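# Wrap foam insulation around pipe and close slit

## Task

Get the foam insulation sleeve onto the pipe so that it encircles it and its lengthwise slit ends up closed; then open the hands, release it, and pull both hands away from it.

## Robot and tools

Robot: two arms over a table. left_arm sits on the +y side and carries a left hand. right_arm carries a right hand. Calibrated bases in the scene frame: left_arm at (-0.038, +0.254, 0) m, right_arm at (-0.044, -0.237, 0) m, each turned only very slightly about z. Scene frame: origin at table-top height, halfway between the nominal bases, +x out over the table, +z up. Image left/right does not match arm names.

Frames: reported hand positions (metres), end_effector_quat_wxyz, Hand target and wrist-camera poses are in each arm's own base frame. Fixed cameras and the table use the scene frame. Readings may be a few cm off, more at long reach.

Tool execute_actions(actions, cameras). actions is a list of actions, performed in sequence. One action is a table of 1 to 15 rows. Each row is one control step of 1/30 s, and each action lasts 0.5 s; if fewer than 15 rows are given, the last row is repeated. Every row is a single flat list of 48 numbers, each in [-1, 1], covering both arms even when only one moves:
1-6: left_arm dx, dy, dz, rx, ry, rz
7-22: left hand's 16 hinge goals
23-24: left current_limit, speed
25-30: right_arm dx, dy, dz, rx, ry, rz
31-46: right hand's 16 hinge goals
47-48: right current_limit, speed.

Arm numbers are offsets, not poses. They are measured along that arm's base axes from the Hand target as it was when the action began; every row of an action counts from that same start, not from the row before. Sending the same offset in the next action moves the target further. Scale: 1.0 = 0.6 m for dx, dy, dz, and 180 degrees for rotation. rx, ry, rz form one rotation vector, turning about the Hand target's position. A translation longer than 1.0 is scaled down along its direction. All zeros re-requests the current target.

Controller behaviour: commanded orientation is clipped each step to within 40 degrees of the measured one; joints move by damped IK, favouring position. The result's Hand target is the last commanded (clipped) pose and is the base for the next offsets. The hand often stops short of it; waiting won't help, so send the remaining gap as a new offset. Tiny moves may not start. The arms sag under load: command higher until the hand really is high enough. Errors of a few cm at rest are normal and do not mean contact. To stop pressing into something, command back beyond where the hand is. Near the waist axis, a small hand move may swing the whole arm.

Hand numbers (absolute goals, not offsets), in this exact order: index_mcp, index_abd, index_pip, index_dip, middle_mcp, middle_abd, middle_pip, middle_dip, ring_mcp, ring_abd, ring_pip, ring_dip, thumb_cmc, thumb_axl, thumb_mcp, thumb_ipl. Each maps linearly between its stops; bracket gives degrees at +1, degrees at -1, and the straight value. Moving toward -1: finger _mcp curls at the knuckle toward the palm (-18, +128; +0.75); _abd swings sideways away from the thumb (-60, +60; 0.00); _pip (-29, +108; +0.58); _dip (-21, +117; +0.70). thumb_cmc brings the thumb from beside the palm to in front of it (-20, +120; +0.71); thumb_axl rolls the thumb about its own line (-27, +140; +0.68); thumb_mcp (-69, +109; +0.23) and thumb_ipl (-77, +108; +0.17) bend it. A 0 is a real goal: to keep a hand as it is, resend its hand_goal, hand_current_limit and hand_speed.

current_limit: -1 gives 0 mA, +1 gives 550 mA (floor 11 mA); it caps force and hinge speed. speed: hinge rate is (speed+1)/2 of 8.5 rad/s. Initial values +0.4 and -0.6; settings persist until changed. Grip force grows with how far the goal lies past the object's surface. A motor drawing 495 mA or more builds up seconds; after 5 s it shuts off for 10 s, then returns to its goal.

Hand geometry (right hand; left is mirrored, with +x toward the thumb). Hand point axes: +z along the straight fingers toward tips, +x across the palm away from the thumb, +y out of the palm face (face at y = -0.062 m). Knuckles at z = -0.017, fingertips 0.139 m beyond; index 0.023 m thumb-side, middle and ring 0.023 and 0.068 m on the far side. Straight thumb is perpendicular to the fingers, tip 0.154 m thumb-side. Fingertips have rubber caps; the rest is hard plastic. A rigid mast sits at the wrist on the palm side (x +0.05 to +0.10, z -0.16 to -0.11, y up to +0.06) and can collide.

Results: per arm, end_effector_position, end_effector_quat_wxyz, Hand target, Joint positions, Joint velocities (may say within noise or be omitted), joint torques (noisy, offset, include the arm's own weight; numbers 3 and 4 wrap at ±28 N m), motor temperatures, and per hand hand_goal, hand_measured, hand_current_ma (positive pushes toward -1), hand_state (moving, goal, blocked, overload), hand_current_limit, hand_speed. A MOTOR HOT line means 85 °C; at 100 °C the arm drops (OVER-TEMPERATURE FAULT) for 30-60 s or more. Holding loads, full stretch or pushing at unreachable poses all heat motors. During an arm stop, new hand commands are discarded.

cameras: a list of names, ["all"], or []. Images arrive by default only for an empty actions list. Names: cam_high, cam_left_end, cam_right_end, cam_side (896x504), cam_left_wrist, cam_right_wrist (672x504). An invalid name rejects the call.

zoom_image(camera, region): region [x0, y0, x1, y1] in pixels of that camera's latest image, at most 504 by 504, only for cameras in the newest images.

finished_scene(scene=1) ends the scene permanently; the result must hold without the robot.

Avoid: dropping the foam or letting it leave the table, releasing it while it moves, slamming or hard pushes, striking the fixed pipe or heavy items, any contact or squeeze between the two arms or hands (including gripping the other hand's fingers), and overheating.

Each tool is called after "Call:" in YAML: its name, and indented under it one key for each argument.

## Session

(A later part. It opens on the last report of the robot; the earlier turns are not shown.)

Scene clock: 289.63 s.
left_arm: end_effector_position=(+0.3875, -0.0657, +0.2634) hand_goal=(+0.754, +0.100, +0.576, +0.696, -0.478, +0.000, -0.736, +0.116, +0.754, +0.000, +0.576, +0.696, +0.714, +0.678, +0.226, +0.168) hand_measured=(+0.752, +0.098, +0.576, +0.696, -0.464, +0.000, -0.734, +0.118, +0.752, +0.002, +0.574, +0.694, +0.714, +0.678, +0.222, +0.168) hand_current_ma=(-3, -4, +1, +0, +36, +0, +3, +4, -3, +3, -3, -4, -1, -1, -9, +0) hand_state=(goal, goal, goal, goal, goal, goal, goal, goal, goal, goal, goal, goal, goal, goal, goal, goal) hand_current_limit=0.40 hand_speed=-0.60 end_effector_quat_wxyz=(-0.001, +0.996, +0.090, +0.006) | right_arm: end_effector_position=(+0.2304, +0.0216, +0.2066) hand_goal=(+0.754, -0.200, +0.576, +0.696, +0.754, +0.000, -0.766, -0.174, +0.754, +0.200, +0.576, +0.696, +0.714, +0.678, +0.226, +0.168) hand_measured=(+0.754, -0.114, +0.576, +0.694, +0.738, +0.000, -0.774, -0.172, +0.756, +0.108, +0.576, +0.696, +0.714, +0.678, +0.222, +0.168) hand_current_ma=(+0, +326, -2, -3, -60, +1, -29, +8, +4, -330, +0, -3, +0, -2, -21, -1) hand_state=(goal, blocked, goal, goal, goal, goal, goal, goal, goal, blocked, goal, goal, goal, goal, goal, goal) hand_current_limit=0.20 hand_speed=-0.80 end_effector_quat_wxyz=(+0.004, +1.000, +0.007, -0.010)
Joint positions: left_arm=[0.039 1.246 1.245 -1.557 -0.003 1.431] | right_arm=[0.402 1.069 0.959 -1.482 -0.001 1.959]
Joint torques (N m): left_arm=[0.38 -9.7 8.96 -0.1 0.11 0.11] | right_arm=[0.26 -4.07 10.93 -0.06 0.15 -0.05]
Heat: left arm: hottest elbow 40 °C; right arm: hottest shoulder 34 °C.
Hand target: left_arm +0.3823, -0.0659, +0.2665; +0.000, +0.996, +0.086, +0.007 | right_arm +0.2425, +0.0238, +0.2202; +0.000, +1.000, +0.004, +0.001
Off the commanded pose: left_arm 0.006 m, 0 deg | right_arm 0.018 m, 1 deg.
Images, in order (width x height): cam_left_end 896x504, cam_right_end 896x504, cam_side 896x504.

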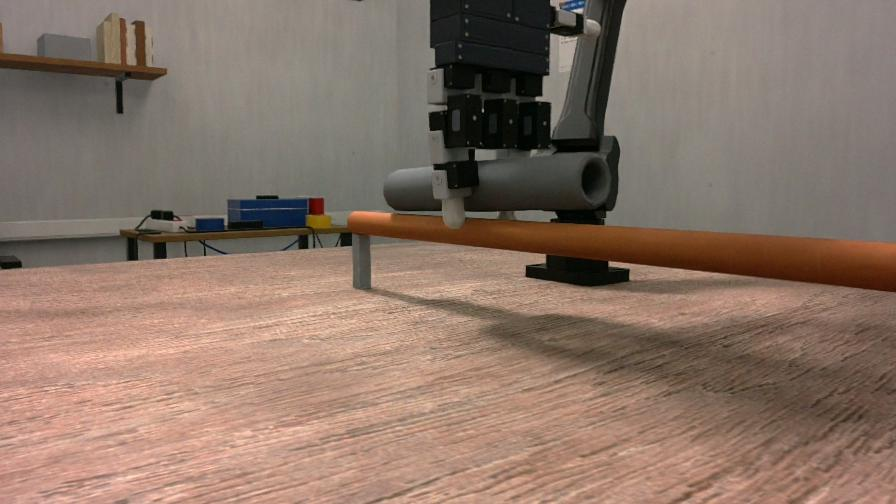

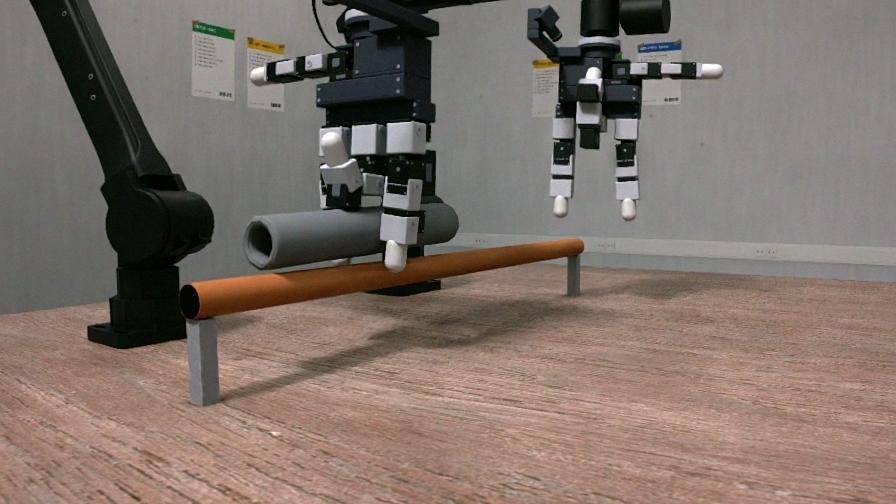

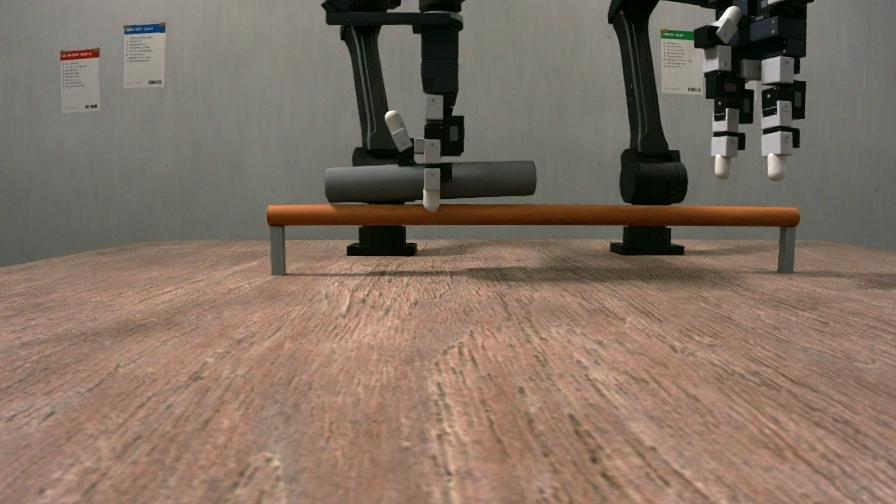

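Call:
execute_actions:
  actions:
    - [[0,0,0,0,0,0,0.754,0.1,0.576,0.696,-0.479,0,-0.737,0.116,0.754,0,0.576,0.696,0.714,0.678,0.226,0.168,0.4,-0.6,0.01,0,0,0,0,0,0.754,-0.2,0.576,0.696,0.753,0,-0.766,-0.174,0.754,0.2,0.576,0.696,0.714,0.678,0.226,0.168,0.2,-0.8]]
  cameras: []

Scene clock: 290.53 s.
left_arm: end_effector_position=(+0.3875, -0.0657, +0.2634) hand_goal=(+0.754, +0.100, +0.576, +0.696, -0.478, +0.000, -0.736, +0.116, +0.754, +0.000, +0.576, +0.696, +0.714, +0.678, +0.226, +0.168) hand_measured=(+0.752, +0.098, +0.576, +0.696, -0.464, +0.000, -0.734, +0.118, +0.752, +0.002, +0.574, +0.694, +0.714, +0.678, +0.222, +0.168) hand_current_ma=(-3, -4, +1, +0, +36, +0, +3, +4, -3, +3, -3, -4, -1, -1, -9, +0) hand_state=(goal, goal, goal, goal, goal, goal, goal, goal, goal, goal, goal, goal, goal, goal, goal, goal) hand_current_limit=0.40 hand_speed=-0.60 end_effector_quat_wxyz=(-0.001, +0.996, +0.090, +0.006) | right_arm: end_effector_position=(+0.2345, +0.0212, +0.2068) hand_goal=(+0.754, -0.200, +0.576, +0.696, +0.754, +0.000, -0.766, -0.174, +0.754, +0.200, +0.576, +0.696, +0.714, +0.678, +0.226, +0.168) hand_measured=(+0.754, -0.114, +0.576, +0.694, +0.738, +0.000, -0.774, -0.172, +0.756, +0.108, +0.576, +0.696, +0.714, +0.678, +0.222, +0.168) hand_current_ma=(+0, +326, -2, -3, -60, +1, -29, +8, +4, -330, +0, -3, +0, -2, -21, -1) hand_state=(goal, blocked, goal, goal, goal, goal, goal, goal, goal, blocked, goal, goal, goal, goal, goal, goal) hand_current_limit=0.20 hand_speed=-0.80 end_effector_quat_wxyz=(+0.004, +1.000, +0.004, -0.012)
Joint positions: left_arm=[0.039 1.246 1.245 -1.557 -0.003 1.431] | right_arm=[0.394 1.084 0.969 -1.482 -0.001 1.956]
Joint torques (N m): left_arm=[0.38 -9.7 8.92 -0.17 0.13 0.12] | right_arm=[0.62 -4.13 10.95 0.03 0.13 -0.08]
Heat: left arm: hottest elbow 40 °C; right arm: hottest shoulder 34 °C.
Hand target: left_arm +0.3823, -0.0659, +0.2665; +0.000, +0.996, +0.086, +0.007 | right_arm +0.2484, +0.0238, +0.2202; +0.000, +1.000, +0.004, +0.001
Off the commanded pose: left_arm 0.006 m, 0 deg | right_arm 0.020 m, 2 deg.
No camera images: "cameras" was empty.

Call:
execute_actions:
  actions:
    - [[0,0,0,0,0,0,0.754,0.1,0.576,0.696,-0.479,0,-0.737,0.116,0.754,0,0.576,0.696,0.714,0.678,0.226,0.168,0.4,-0.6,-0.01,0,-0.02,0,0,0,0.754,-0.2,0.576,0.696,0.753,0,-0.766,-0.174,0.754,0.2,0.576,0.696,0.714,0.678,0.226,0.168,0.2,-0.8],[0,0,0,0,0,0,0.754,0.1,0.576,0.696,-0.479,0,-0.737,0.116,0.754,0,0.576,0.696,0.714,0.678,0.226,0.168,0.4,-0.6,-0.019,0,-0.04,0,0,0,0.754,-0.2,0.576,0.696,0.753,0,-0.766,-0.174,0.754,0.2,0.576,0.696,0.714,0.678,0.226,0.168,0.2,-0.8]]
    - [[0,0,0,0,0,0,0.754,0.1,0.576,0.696,-0.479,0,-0.737,0.116,0.754,0,0.576,0.696,0.714,0.678,0.226,0.168,0.4,-0.6,0,0,0,0,0,0,0.754,-0.12,0.576,0.696,0.753,0,-0.766,-0.174,0.754,0.12,0.576,0.696,0.714,0.678,0.226,0.168,0.2,-0.8]]
  cameras: ["cam_right_end","cam_left_end","cam_side"]

Call:
zoom_image:
  camera: "cam_right_end"
  region: [240, 215, 290, 280]

Call:
zoom_image:
  camera: "cam_left_end"
  region: [565, 155, 615, 230]

Call:
zoom_image:
  camera: "cam_side"
  region: [310, 90, 560, 240]

Scene clock: 292.07 s.
left_arm: end_effector_position=(+0.3875, -0.0657, +0.2634) hand_goal=(+0.754, +0.100, +0.576, +0.696, -0.478, +0.000, -0.736, +0.116, +0.754, +0.000, +0.576, +0.696, +0.714, +0.678, +0.226, +0.168) hand_measured=(+0.752, +0.098, +0.576, +0.696, -0.464, +0.000, -0.734, +0.118, +0.752, +0.002, +0.574, +0.694, +0.714, +0.678, +0.222, +0.168) hand_current_ma=(-3, -4, +1, +0, +36, +0, +3, +4, -3, +3, -3, -4, -1, -1, -9, +0) hand_state=(goal, goal, goal, goal, goal, goal, goal, goal, goal, goal, goal, goal, goal, goal, goal, goal) hand_current_limit=0.40 hand_speed=-0.60 end_effector_quat_wxyz=(-0.001, +0.996, +0.090, +0.006) | right_arm: end_effector_position=(+0.2373, +0.0223, +0.1977) hand_goal=(+0.754, -0.120, +0.576, +0.696, +0.754, +0.000, -0.766, -0.174, +0.754, +0.120, +0.576, +0.696, +0.714, +0.678, +0.226, +0.168) hand_measured=(+0.754, -0.098, +0.576, +0.694, +0.744, +0.000, -0.774, -0.172, +0.756, +0.092, +0.576, +0.696, +0.714, +0.678, +0.222, +0.168) hand_current_ma=(+0, +73, -2, -3, -34, +1, -29, +8, +4, -97, +0, -3, +0, -2, -21, -1) hand_state=(goal, blocked, goal, goal, goal, goal, goal, goal, goal, blocked, goal, goal, goal, goal, goal, goal) hand_current_limit=0.20 hand_speed=-0.80 end_effector_quat_wxyz=(+0.001, +1.000, +0.004, -0.005)
Joint positions: left_arm=[0.039 1.246 1.245 -1.557 -0.003 1.431] | right_arm=[0.394 1.084 0.947 -1.443 -0.001 1.956]
Joint torques (N m): left_arm=[0.38 -9.58 8.91 -0.18 0.12 0.11] | right_arm=[1.67 -5.77 6.57 0.7 0.11 0.02]
Heat: left arm: hottest elbow 40 °C; right arm: hottest shoulder 34 °C.
Hand target: left_arm +0.3823, -0.0659, +0.2665; +0.000, +0.996, +0.086, +0.007 | right_arm +0.2371, +0.0238, +0.1963; +0.000, +1.000, +0.004, +0.001
Off the commanded pose: left_arm 0.006 m, 0 deg | right_arm 0.002 m, 1 deg.
Images, in order (width x height): cam_left_end 896x504, cam_right_end 896x504, cam_side 896x504.

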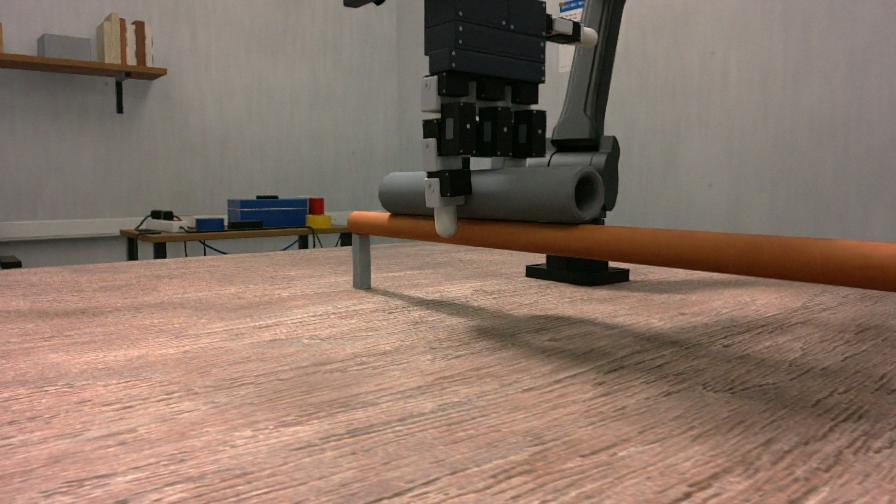

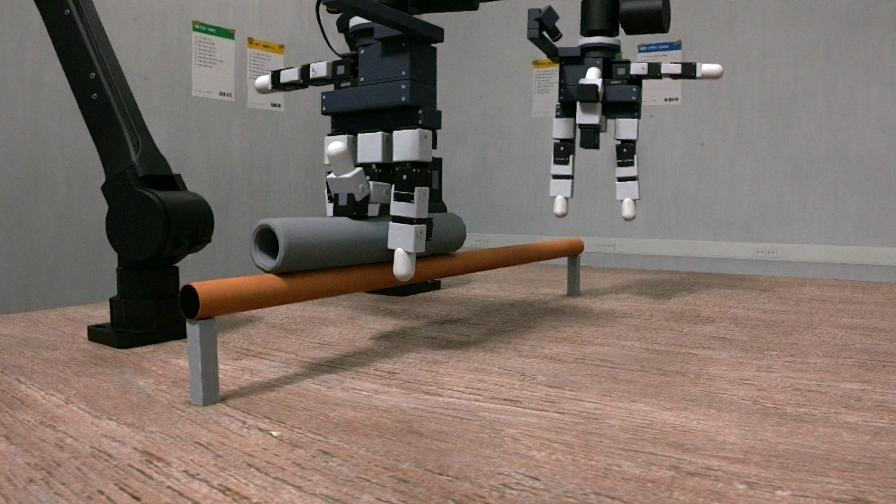

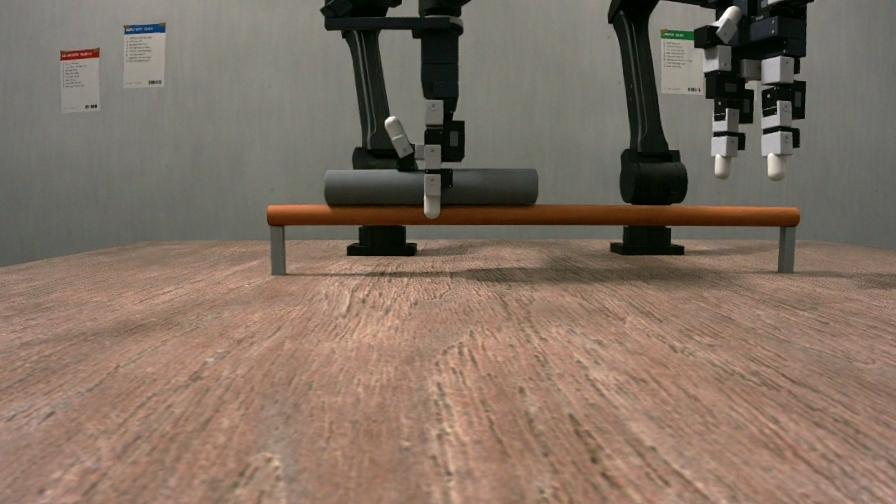

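Scaled by 7.754 from the camera's 896x504 image, which has a finer 1280x720 frame.

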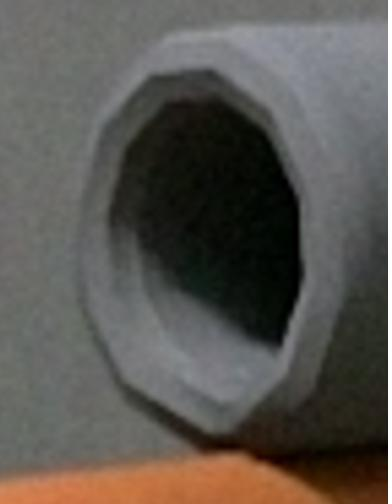

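Scaled by 6.720 from the camera's 896x504 image, which has a finer 1280x720 frame.

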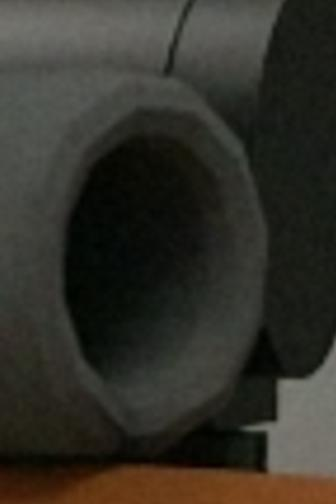

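Scaled by 2.016 from the camera's 896x504 image, which has a finer 1280x720 frame.

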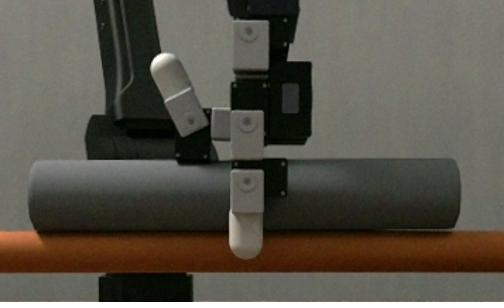

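Call:
zoom_image:
  camera: "cam_right_end"
  region: [250, 245, 285, 280]

Call:
zoom_image:
  camera: "cam_left_end"
  region: [565, 190, 615, 230]

Scaled by 14.400 from the camera's 896x504 image, which has a finer 1280x720 frame.

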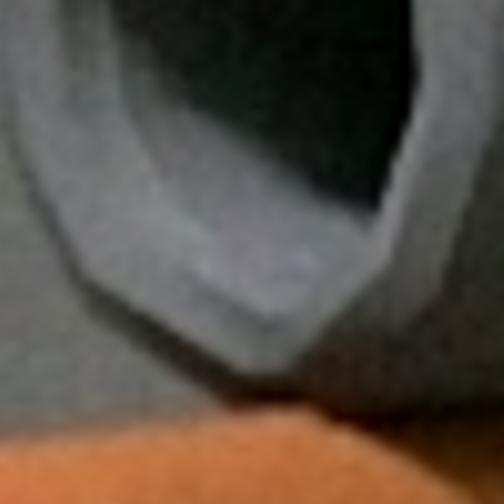

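Scaled by 10.080 from the camera's 896x504 image, which has a finer 1280x720 frame.

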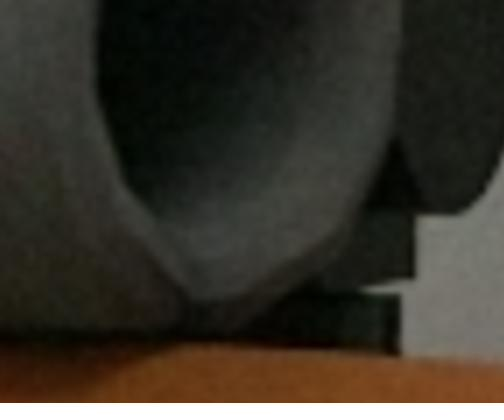

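Call:
zoom_image:
  camera: "cam_left_end"
  region: [568, 160, 608, 228]

Call:
zoom_image:
  camera: "cam_right_end"
  region: [246, 214, 290, 278]

Scaled by 7.412 from the camera's 896x504 image, which has a finer 1280x720 frame.

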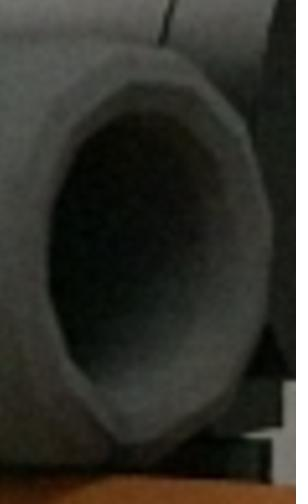

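Scaled by 7.875 from the camera's 896x504 image, which has a finer 1280x720 frame.

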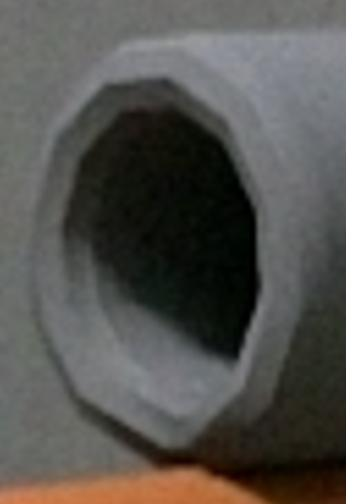

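Call:
execute_actions:
  actions:
    - [[0,0,0,0,0,0,0.754,0.1,0.576,0.696,-0.479,0,-0.737,0.116,0.754,0,0.576,0.696,0.714,0.678,0.226,0.168,0.4,-0.6,0,0,-0.018,0,0,0,0.754,-0.11,0.576,0.696,0.753,0,-0.766,-0.174,0.754,0.11,0.576,0.696,0.714,0.678,0.226,0.168,0.4,-0.8]]
    - [[0,0,0,0,0,0,0.754,0.1,0.576,0.696,-0.479,0,-0.737,0.116,0.754,0,0.576,0.696,0.714,0.678,0.226,0.168,0.4,-0.6,0,0,-0.012,0,0,0,0.754,-0.11,0.576,0.696,0.753,0,-0.766,-0.174,0.754,0.11,0.576,0.696,0.714,0.678,0.226,0.168,0.4,-0.8]]
  cameras: ["cam_right_end","cam_left_end","cam_side"]

Call:
zoom_image:
  camera: "cam_right_end"
  region: [246, 214, 290, 278]

Call:
zoom_image:
  camera: "cam_left_end"
  region: [568, 160, 608, 228]

Call:
zoom_image:
  camera: "cam_side"
  region: [310, 90, 560, 240]

Scene clock: 294.63 s.
left_arm: end_effector_position=(+0.3875, -0.0657, +0.2634) hand_goal=(+0.754, +0.100, +0.576, +0.696, -0.478, +0.000, -0.736, +0.116, +0.754, +0.000, +0.576, +0.696, +0.714, +0.678, +0.226, +0.168) hand_measured=(+0.752, +0.098, +0.576, +0.696, -0.464, +0.000, -0.734, +0.118, +0.752, +0.002, +0.574, +0.694, +0.714, +0.678, +0.222, +0.168) hand_current_ma=(-3, -4, +1, +0, +36, +0, +3, +4, -3, +3, -3, -4, -1, -1, -9, +0) hand_state=(goal, goal, goal, goal, goal, goal, goal, goal, goal, goal, goal, goal, goal, goal, goal, goal) hand_current_limit=0.40 hand_speed=-0.60 end_effector_quat_wxyz=(-0.001, +0.996, +0.090, +0.006) | right_arm: end_effector_position=(+0.2372, +0.0230, +0.1909) hand_goal=(+0.754, -0.110, +0.576, +0.696, +0.754, +0.000, -0.766, -0.174, +0.754, +0.110, +0.576, +0.696, +0.714, +0.678, +0.226, +0.168) hand_measured=(+0.750, -0.082, +0.576, +0.694, +0.736, +0.000, -0.794, -0.172, +0.752, +0.094, +0.576, +0.696, +0.714, +0.678, +0.222, +0.168) hand_current_ma=(-11, +99, -2, -3, -71, -1, -113, +8, -4, -54, +0, -3, +0, -2, -21, -1) hand_state=(goal, blocked, goal, goal, goal, goal, blocked, goal, goal, goal, goal, goal, goal, goal, goal, goal) hand_current_limit=0.40 hand_speed=-0.80 end_effector_quat_wxyz=(-0.003, +1.000, +0.006, +0.006)
Joint positions: left_arm=[0.039 1.246 1.245 -1.557 -0.003 1.431] | right_arm=[0.397 1.069 0.922 -1.409 -0.001 1.956]
Joint torques (N m): left_arm=[0.44 -9.88 8.87 -0.13 0.12 0.11] | right_arm=[1.2 -3.78 5.12 1.26 0.11 0.02]
Heat: left arm: hottest elbow 40 °C; right arm: hottest shoulder 34 °C.
Hand target: left_arm +0.3823, -0.0659, +0.2665; +0.000, +0.996, +0.086, +0.007 | right_arm +0.2370, +0.0238, +0.1782; +0.000, +1.000, +0.004, +0.001
Off the commanded pose: left_arm 0.006 m, 0 deg | right_arm 0.013 m, 1 deg.
Images, in order (width x height): cam_left_end 896x504, cam_right_end 896x504, cam_side 896x504.

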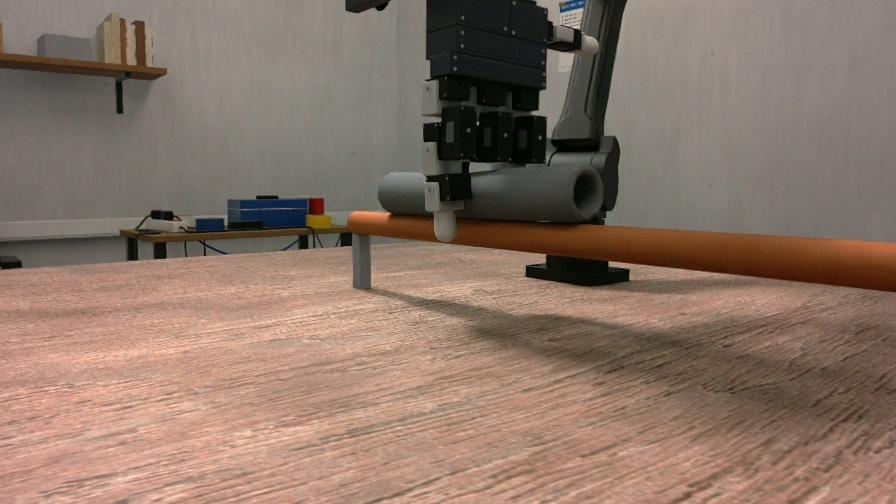

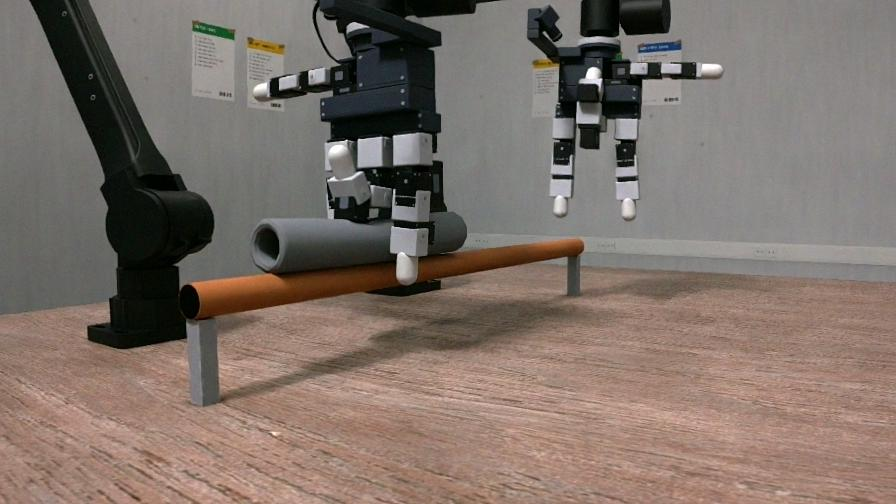

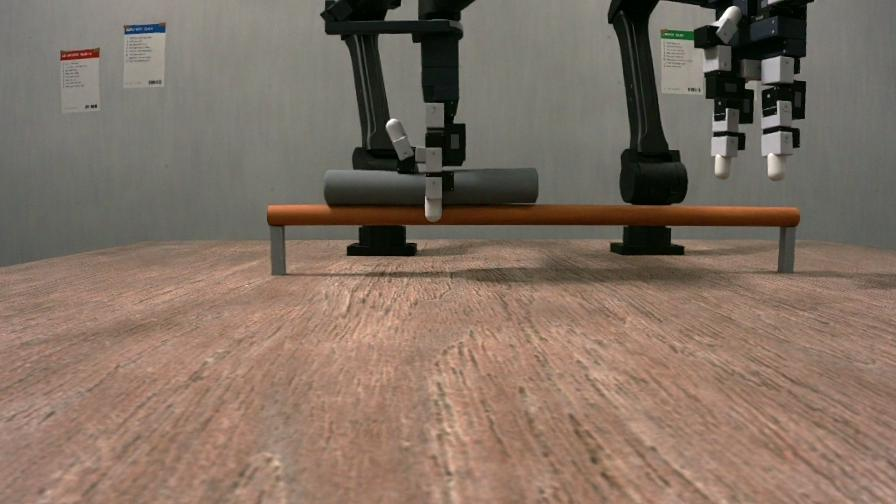

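Scaled by 7.875 from the camera's 896x504 image, which has a finer 1280x720 frame.

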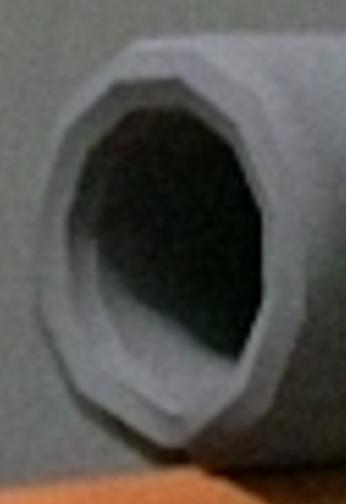

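Scaled by 7.412 from the camera's 896x504 image, which has a finer 1280x720 frame.

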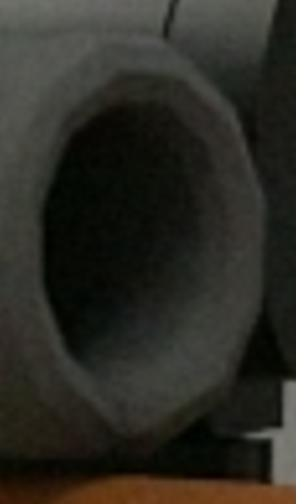

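Scaled by 2.016 from the camera's 896x504 image, which has a finer 1280x720 frame.

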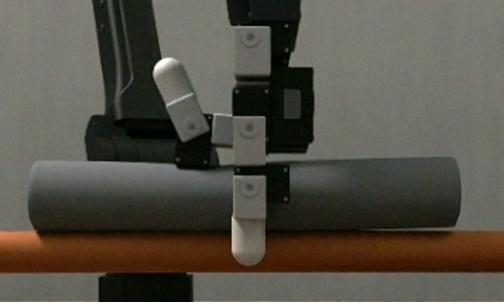

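Call:
execute_actions:
  actions:
    - [[0,0,0,0,0,0,0.754,0.1,0.576,0.696,-0.479,0,-0.737,0.116,0.754,0,0.576,0.696,0.714,0.678,0.226,0.168,0.4,-0.6,0,0,-0.012,0,0,0,0.754,-0.11,0.576,0.696,0.753,0,-0.766,-0.174,0.754,0.11,0.576,0.696,0.714,0.678,0.226,0.168,0.4,-0.8]]
    - [[0,0,0,0,0,0,0.754,0.1,0.576,0.696,-0.479,0,-0.737,0.116,0.754,0,0.576,0.696,0.714,0.678,0.226,0.168,0.4,-0.6,0,0,-0.016,0,0,0,0.754,-0.11,0.576,0.696,0.753,0,-0.766,-0.174,0.754,0.11,0.576,0.696,0.714,0.678,0.226,0.168,0.4,-0.8]]
  cameras: ["cam_right_end","cam_left_end","cam_side"]

Call:
zoom_image:
  camera: "cam_right_end"
  region: [246, 214, 290, 278]

Call:
zoom_image:
  camera: "cam_left_end"
  region: [568, 160, 608, 228]

Call:
zoom_image:
  camera: "cam_side"
  region: [310, 90, 560, 240]

Scene clock: 296.07 s.
left_arm: end_effector_position=(+0.3875, -0.0657, +0.2634) hand_goal=(+0.754, +0.100, +0.576, +0.696, -0.478, +0.000, -0.736, +0.116, +0.754, +0.000, +0.576, +0.696, +0.714, +0.678, +0.226, +0.168) hand_measured=(+0.752, +0.098, +0.576, +0.696, -0.464, +0.000, -0.734, +0.118, +0.752, +0.002, +0.574, +0.694, +0.714, +0.678, +0.222, +0.168) hand_current_ma=(-3, -4, +1, +0, +36, +0, +3, +4, -3, +3, -3, -4, -1, -1, -9, +0) hand_state=(goal, goal, goal, goal, goal, goal, goal, goal, goal, goal, goal, goal, goal, goal, goal, goal) hand_current_limit=0.40 hand_speed=-0.60 end_effector_quat_wxyz=(-0.001, +0.996, +0.090, +0.006) | right_arm: end_effector_position=(+0.2378, +0.0248, +0.1839) hand_goal=(+0.754, -0.110, +0.576, +0.696, +0.754, +0.000, -0.766, -0.174, +0.754, +0.110, +0.576, +0.696, +0.714, +0.678, +0.226, +0.168) hand_measured=(+0.748, -0.066, +0.574, +0.694, +0.716, -0.002, -0.820, -0.172, +0.752, +0.104, +0.576, +0.696, +0.714, +0.678, +0.222, +0.168) hand_current_ma=(-22, +155, -6, -3, -163, -3, -225, +8, -4, -19, +0, -3, +0, -2, -21, -1) hand_state=(goal, blocked, goal, goal, blocked, goal, blocked, goal, goal, goal, goal, goal, goal, goal, goal, goal) hand_current_limit=0.40 hand_speed=-0.80 end_effector_quat_wxyz=(-0.009, +1.000, +0.008, +0.017)
Joint positions: left_arm=[0.039 1.246 1.245 -1.557 -0.003 1.431] | right_arm=[0.402 1.058 0.899 -1.375 -0.003 1.956]
Joint torques (N m): left_arm=[0.21 -9.64 8.9 -0.18 0.11 0.11] | right_arm=[0.97 -2.14 3.96 1.65 0.18 0.03]
Heat: left arm: hottest elbow 40 °C; right arm: hottest shoulder 34 °C.
Hand target: left_arm +0.3823, -0.0659, +0.2665; +0.000, +0.996, +0.086, +0.007 | right_arm +0.2371, +0.0238, +0.1615; +0.000, +1.000, +0.004, +0.001
Off the commanded pose: left_arm 0.006 m, 0 deg | right_arm 0.023 m, 2 deg.
Images, in order (width x height): cam_left_end 896x504, cam_right_end 896x504, cam_side 896x504.

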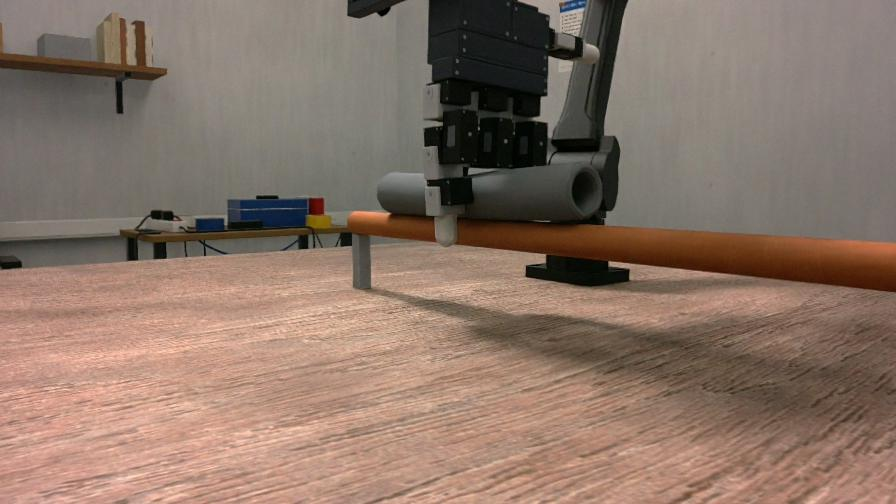

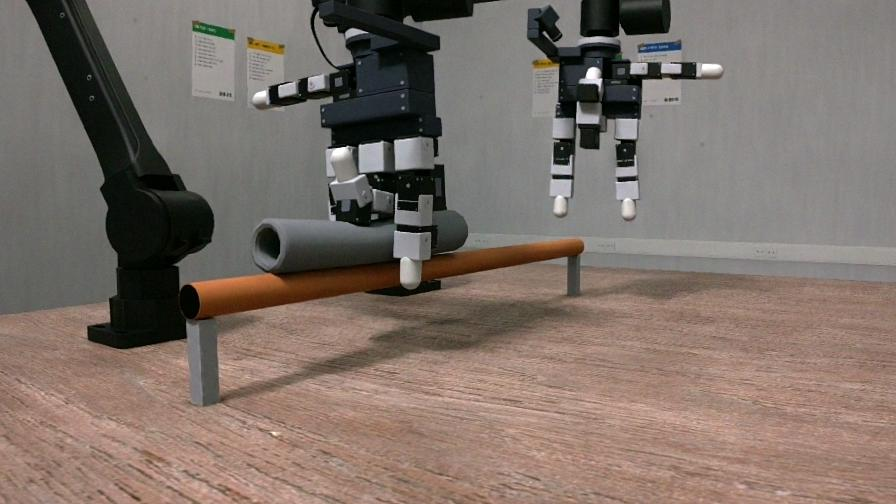

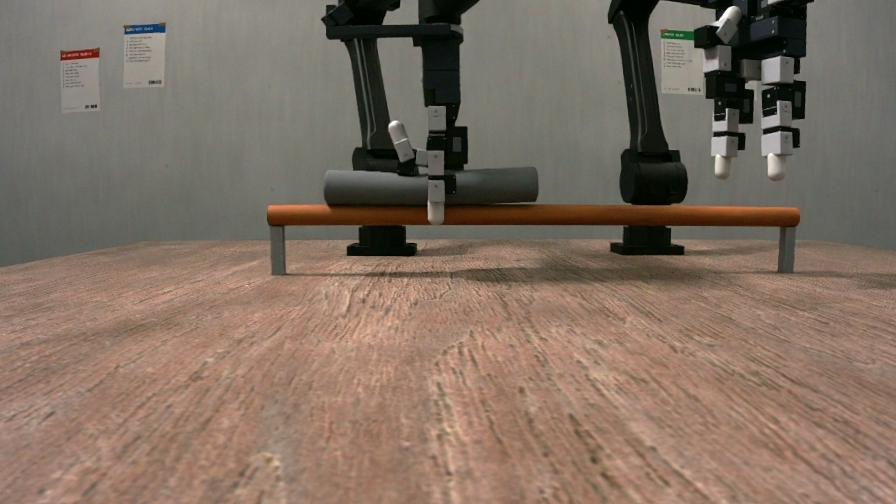

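Scaled by 7.875 from the camera's 896x504 image, which has a finer 1280x720 frame.

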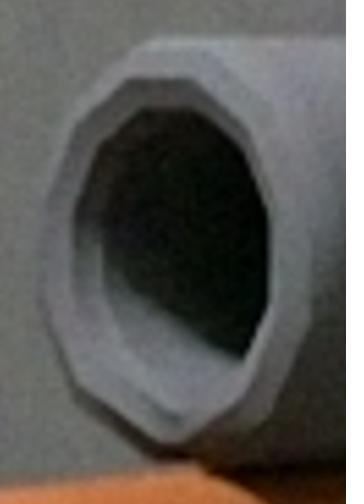

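Scaled by 7.412 from the camera's 896x504 image, which has a finer 1280x720 frame.

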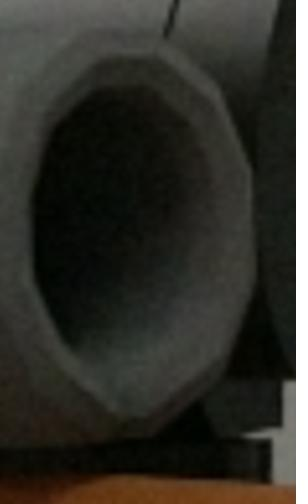

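Scaled by 2.016 from the camera's 896x504 image, which has a finer 1280x720 frame.

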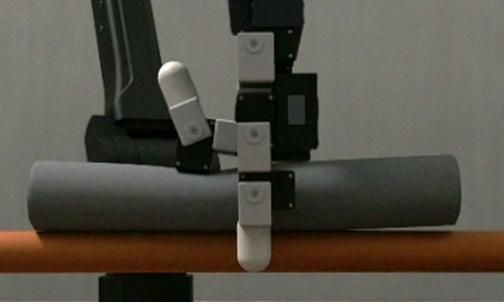

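Call:
execute_actions:
  actions:
    - [[0,0,0,0,0,0,0.754,0.1,0.576,0.696,-0.479,0,-0.737,0.116,0.754,0,0.576,0.696,0.714,0.678,0.226,0.168,0.4,-0.6,0,0,-0.006,-0.003,0.006,0,0.754,-0.11,0.576,0.696,0.78,0,-0.73,-0.174,0.754,0.11,0.576,0.696,0.714,0.678,0.226,0.168,0.7,-0.8]]
    - [[0,0,0,0,0,0,0.754,0.1,0.576,0.696,-0.479,0,-0.737,0.116,0.754,0,0.576,0.696,0.714,0.678,0.226,0.168,0.4,-0.6,0,0,-0.012,-0.003,0.006,0,0.754,-0.11,0.576,0.696,0.78,0,-0.73,-0.174,0.754,0.11,0.576,0.696,0.714,0.678,0.226,0.168,0.7,-0.8]]
  cameras: ["cam_right_end","cam_left_end","cam_side"]

Call:
zoom_image:
  camera: "cam_right_end"
  region: [246, 214, 290, 278]

Call:
zoom_image:
  camera: "cam_side"
  region: [310, 90, 560, 240]

Scene clock: 299.33 s.
left_arm: end_effector_position=(+0.3875, -0.0657, +0.2634) hand_goal=(+0.754, +0.100, +0.576, +0.696, -0.478, +0.000, -0.736, +0.116, +0.754, +0.000, +0.576, +0.696, +0.714, +0.678, +0.226, +0.168) hand_measured=(+0.752, +0.098, +0.576, +0.696, -0.464, +0.000, -0.734, +0.118, +0.752, +0.002, +0.574, +0.694, +0.714, +0.678, +0.222, +0.168) hand_current_ma=(-3, -4, +1, +0, +36, +0, +3, +4, -3, +3, -3, -4, -1, -1, -9, +0) hand_state=(goal, goal, goal, goal, goal, goal, goal, goal, goal, goal, goal, goal, goal, goal, goal, goal) hand_current_limit=0.40 hand_speed=-0.60 end_effector_quat_wxyz=(-0.001, +0.996, +0.090, +0.006) | right_arm: end_effector_position=(+0.2377, +0.0252, +0.1821) hand_goal=(+0.754, -0.110, +0.576, +0.696, +0.780, +0.000, -0.730, -0.174, +0.754, +0.110, +0.576, +0.696, +0.714, +0.678, +0.226, +0.168) hand_measured=(+0.748, -0.066, +0.574, +0.694, +0.716, -0.002, -0.820, -0.172, +0.752, +0.104, +0.576, +0.696, +0.714, +0.678, +0.222, +0.168) hand_current_ma=(-23, +160, -7, -3, -290, -3, -396, +8, -4, -19, +0, -3, +0, -2, -21, -1) hand_state=(goal, blocked, goal, goal, blocked, goal, blocked, goal, goal, goal, goal, goal, goal, goal, goal, goal) hand_current_limit=0.70 hand_speed=-0.80 end_effector_quat_wxyz=(-0.007, +1.000, +0.008, +0.014)
Joint positions: left_arm=[0.039 1.246 1.245 -1.557 -0.003 1.431] | right_arm=[0.404 1.063 0.897 -1.373 -0.002 1.958]
Joint torques (N m): left_arm=[0.44 -9.82 8.96 -0.2 0.12 0.13] | right_arm=[1.26 0.21 3.34 1.65 0.26 0.03]
Heat: left arm: hottest elbow 40 °C; right arm: hottest shoulder 34 °C.
Hand target: left_arm +0.3823, -0.0659, +0.2665; +0.000, +0.996, +0.086, +0.007 | right_arm +0.2370, +0.0238, +0.1507; +0.009, +1.000, +0.004, -0.018
Off the commanded pose: left_arm 0.006 m, 0 deg | right_arm 0.031 m, 4 deg.
Images, in order (width x height): cam_left_end 896x504, cam_right_end 896x504, cam_side 896x504.

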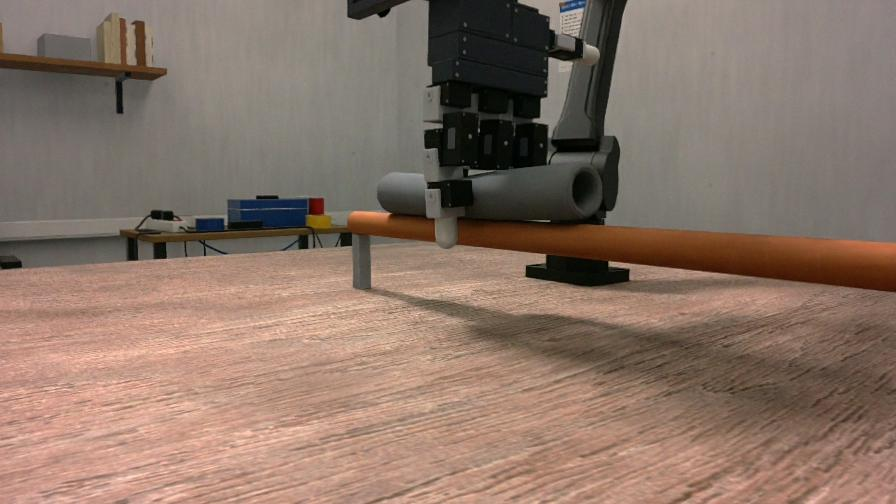

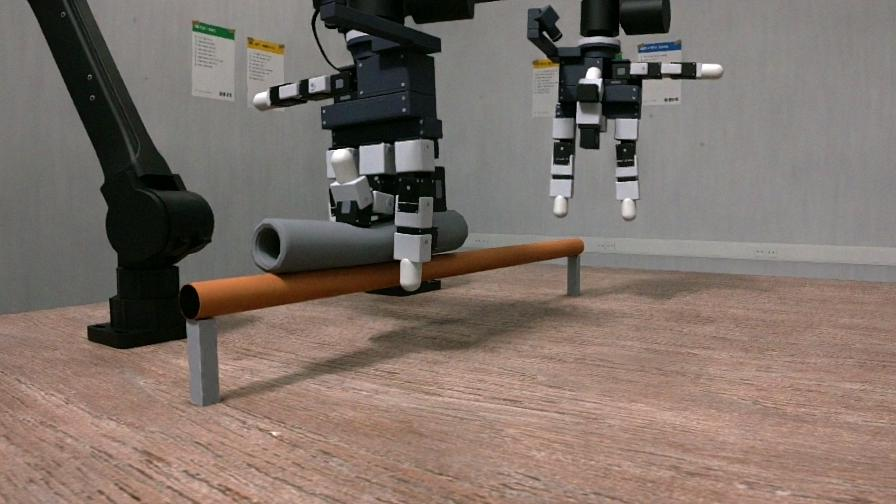

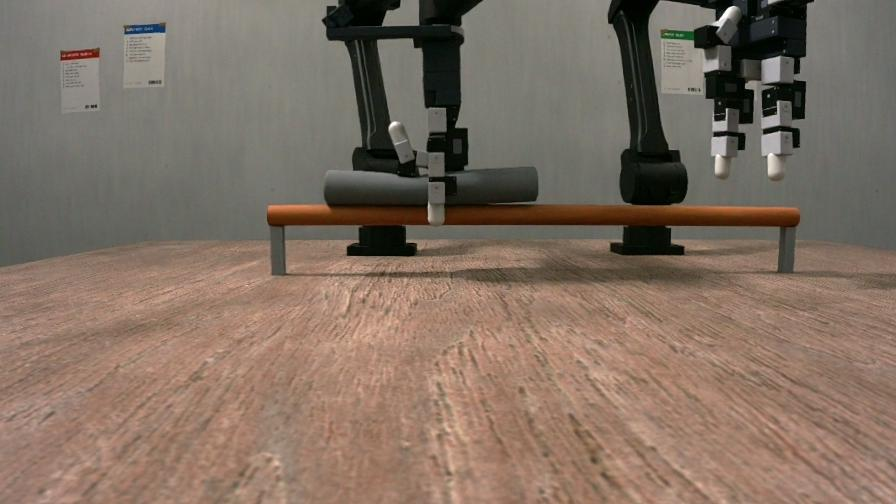

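Scaled by 7.875 from the camera's 896x504 image, which has a finer 1280x720 frame.

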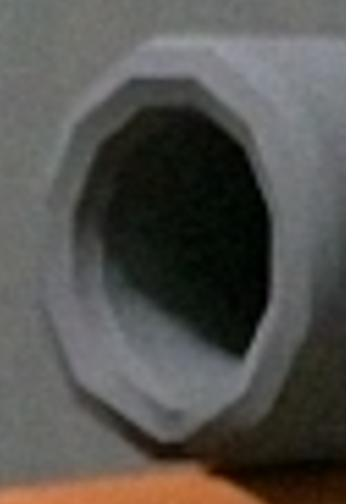

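Scaled by 2.016 from the camera's 896x504 image, which has a finer 1280x720 frame.

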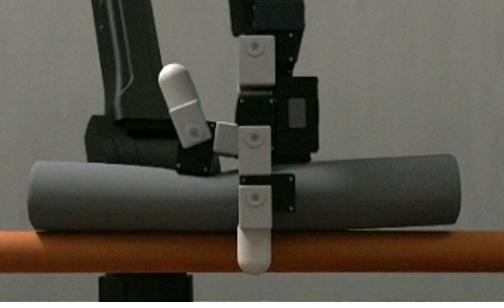

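Call:
execute_actions:
  actions:
    - [[0,0,0,0,0,0,0.754,0.1,0.576,0.696,-0.479,0,-0.737,0.116,0.754,0,0.576,0.696,0.714,0.678,0.226,0.168,0.4,-0.6,0,0,0.03,0.006,-0.012,0,0.754,-0.11,0.576,0.696,0.754,0,-0.766,-0.174,0.754,0.11,0.576,0.696,0.714,0.678,0.226,0.168,0.4,-0.8]]
    - [[0,0,0,0,0,0,0.754,0.1,0.576,0.696,-0.479,0,-0.737,0.116,0.754,0,0.576,0.696,0.714,0.678,0.226,0.168,0.4,-0.6,0,0,0.036,0,0,0,0.754,-0.11,0.576,0.696,0.754,0,-0.766,-0.174,0.754,0.11,0.576,0.696,0.714,0.678,0.226,0.168,0.4,-0.8]]
  cameras: ["cam_right_end","cam_left_end","cam_side"]

Call:
zoom_image:
  camera: "cam_right_end"
  region: [246, 214, 290, 278]

Call:
zoom_image:
  camera: "cam_left_end"
  region: [568, 160, 608, 228]

Scene clock: 313.57 s.
left_arm: end_effector_position=(+0.3875, -0.0657, +0.2634) hand_goal=(+0.754, +0.100, +0.576, +0.696, -0.478, +0.000, -0.736, +0.116, +0.754, +0.000, +0.576, +0.696, +0.714, +0.678, +0.226, +0.168) hand_measured=(+0.752, +0.098, +0.576, +0.696, -0.464, +0.000, -0.734, +0.118, +0.752, +0.002, +0.574, +0.694, +0.714, +0.678, +0.222, +0.168) hand_current_ma=(-3, -4, +1, +0, +36, +0, +3, +4, -3, +3, -3, -4, -1, -1, -9, +0) hand_state=(goal, goal, goal, goal, goal, goal, goal, goal, goal, goal, goal, goal, goal, goal, goal, goal) hand_current_limit=0.40 hand_speed=-0.60 end_effector_quat_wxyz=(-0.001, +0.996, +0.090, +0.006) | right_arm: end_effector_position=(+0.2359, +0.0246, +0.1897) hand_goal=(+0.754, -0.110, +0.576, +0.696, +0.754, +0.000, -0.766, -0.174, +0.754, +0.110, +0.576, +0.696, +0.714, +0.678, +0.226, +0.168) hand_measured=(+0.752, -0.080, +0.574, +0.694, +0.720, -0.002, -0.818, -0.172, +0.754, +0.098, +0.576, +0.696, +0.714, +0.678, +0.222, +0.168) hand_current_ma=(-5, +102, -6, -3, -150, -6, -221, +8, +0, -38, +0, -3, +0, -2, -21, -1) hand_state=(goal, blocked, goal, goal, blocked, goal, blocked, goal, goal, goal, goal, goal, goal, goal, goal, goal) hand_current_limit=0.40 hand_speed=-0.80 end_effector_quat_wxyz=(-0.006, +1.000, +0.008, +0.011)
Joint positions: left_arm=[0.039 1.246 1.245 -1.557 -0.003 1.431] | right_arm=[0.404 1.059 0.914 -1.4 -0.003 1.959]
Joint torques (N m): left_arm=[0.32 -9.47 8.87 -0.17 0.13 0.12] | right_arm=[1.03 -3.08 8.09 -0.2 0.17 0.01]
Heat: left arm: hottest elbow 40 °C; right arm: hottest shoulder 34 °C.
Hand target: left_arm +0.3823, -0.0659, +0.2665; +0.000, +0.996, +0.086, +0.007 | right_arm +0.2370, +0.0238, +0.1901; +0.000, +1.000, +0.004, +0.001
Off the commanded pose: left_arm 0.006 m, 0 deg | right_arm 0.001 m, 1 deg.
Images, in order (width x height): cam_left_end 896x504, cam_right_end 896x504, cam_side 896x504.

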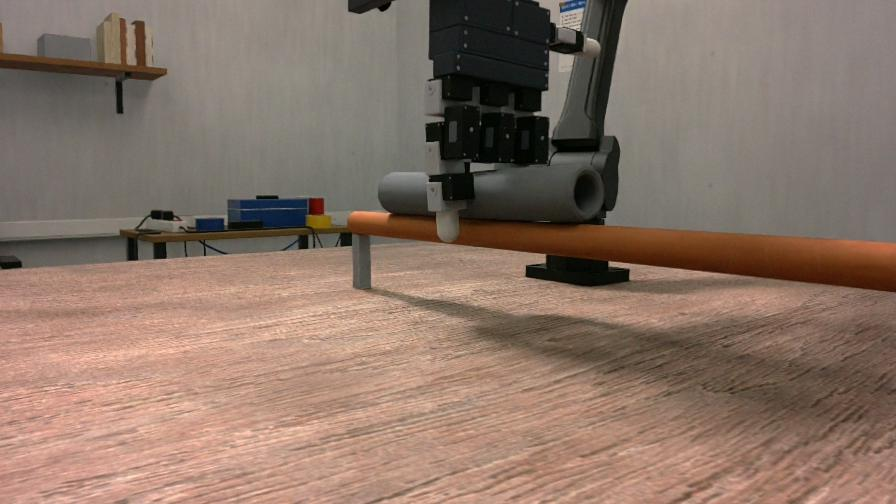

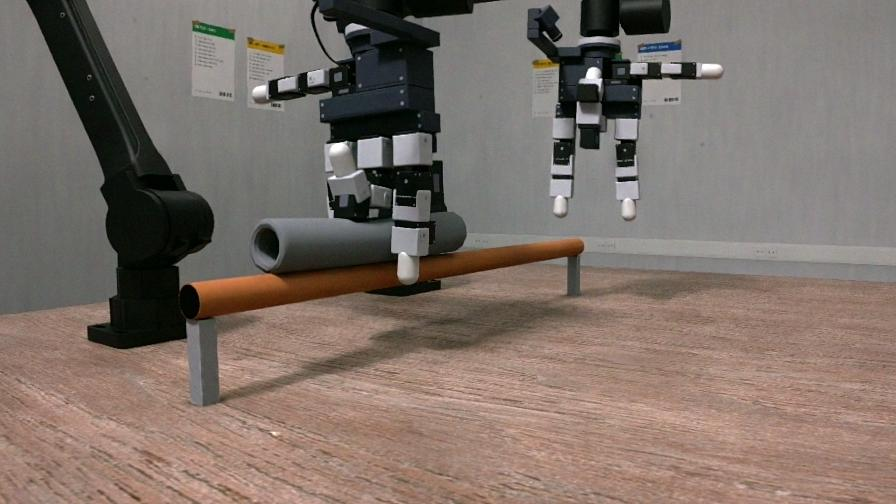

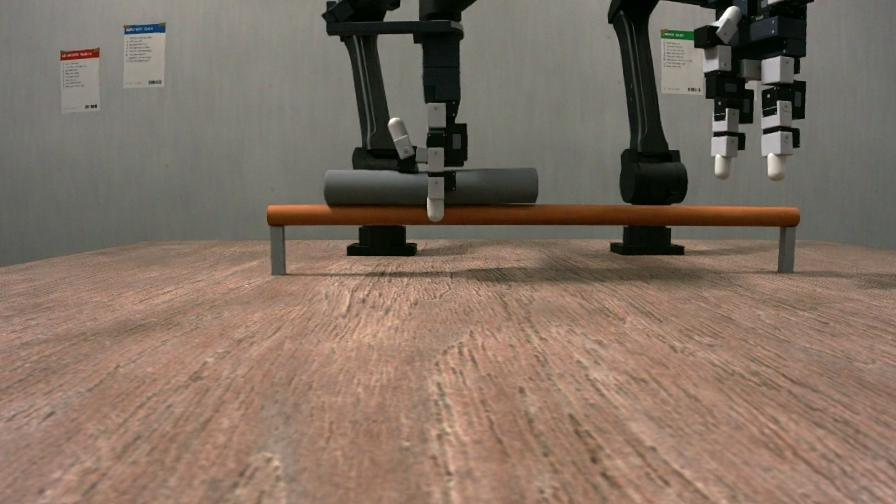

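Scaled by 7.875 from the camera's 896x504 image, which has a finer 1280x720 frame.

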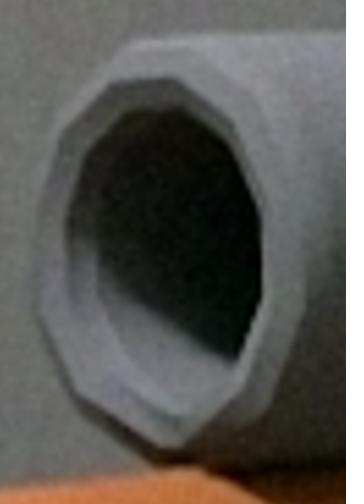

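Scaled by 7.412 from the camera's 896x504 image, which has a finer 1280x720 frame.

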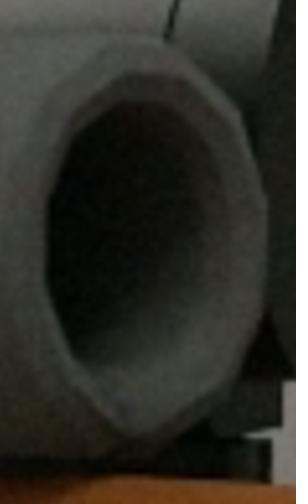

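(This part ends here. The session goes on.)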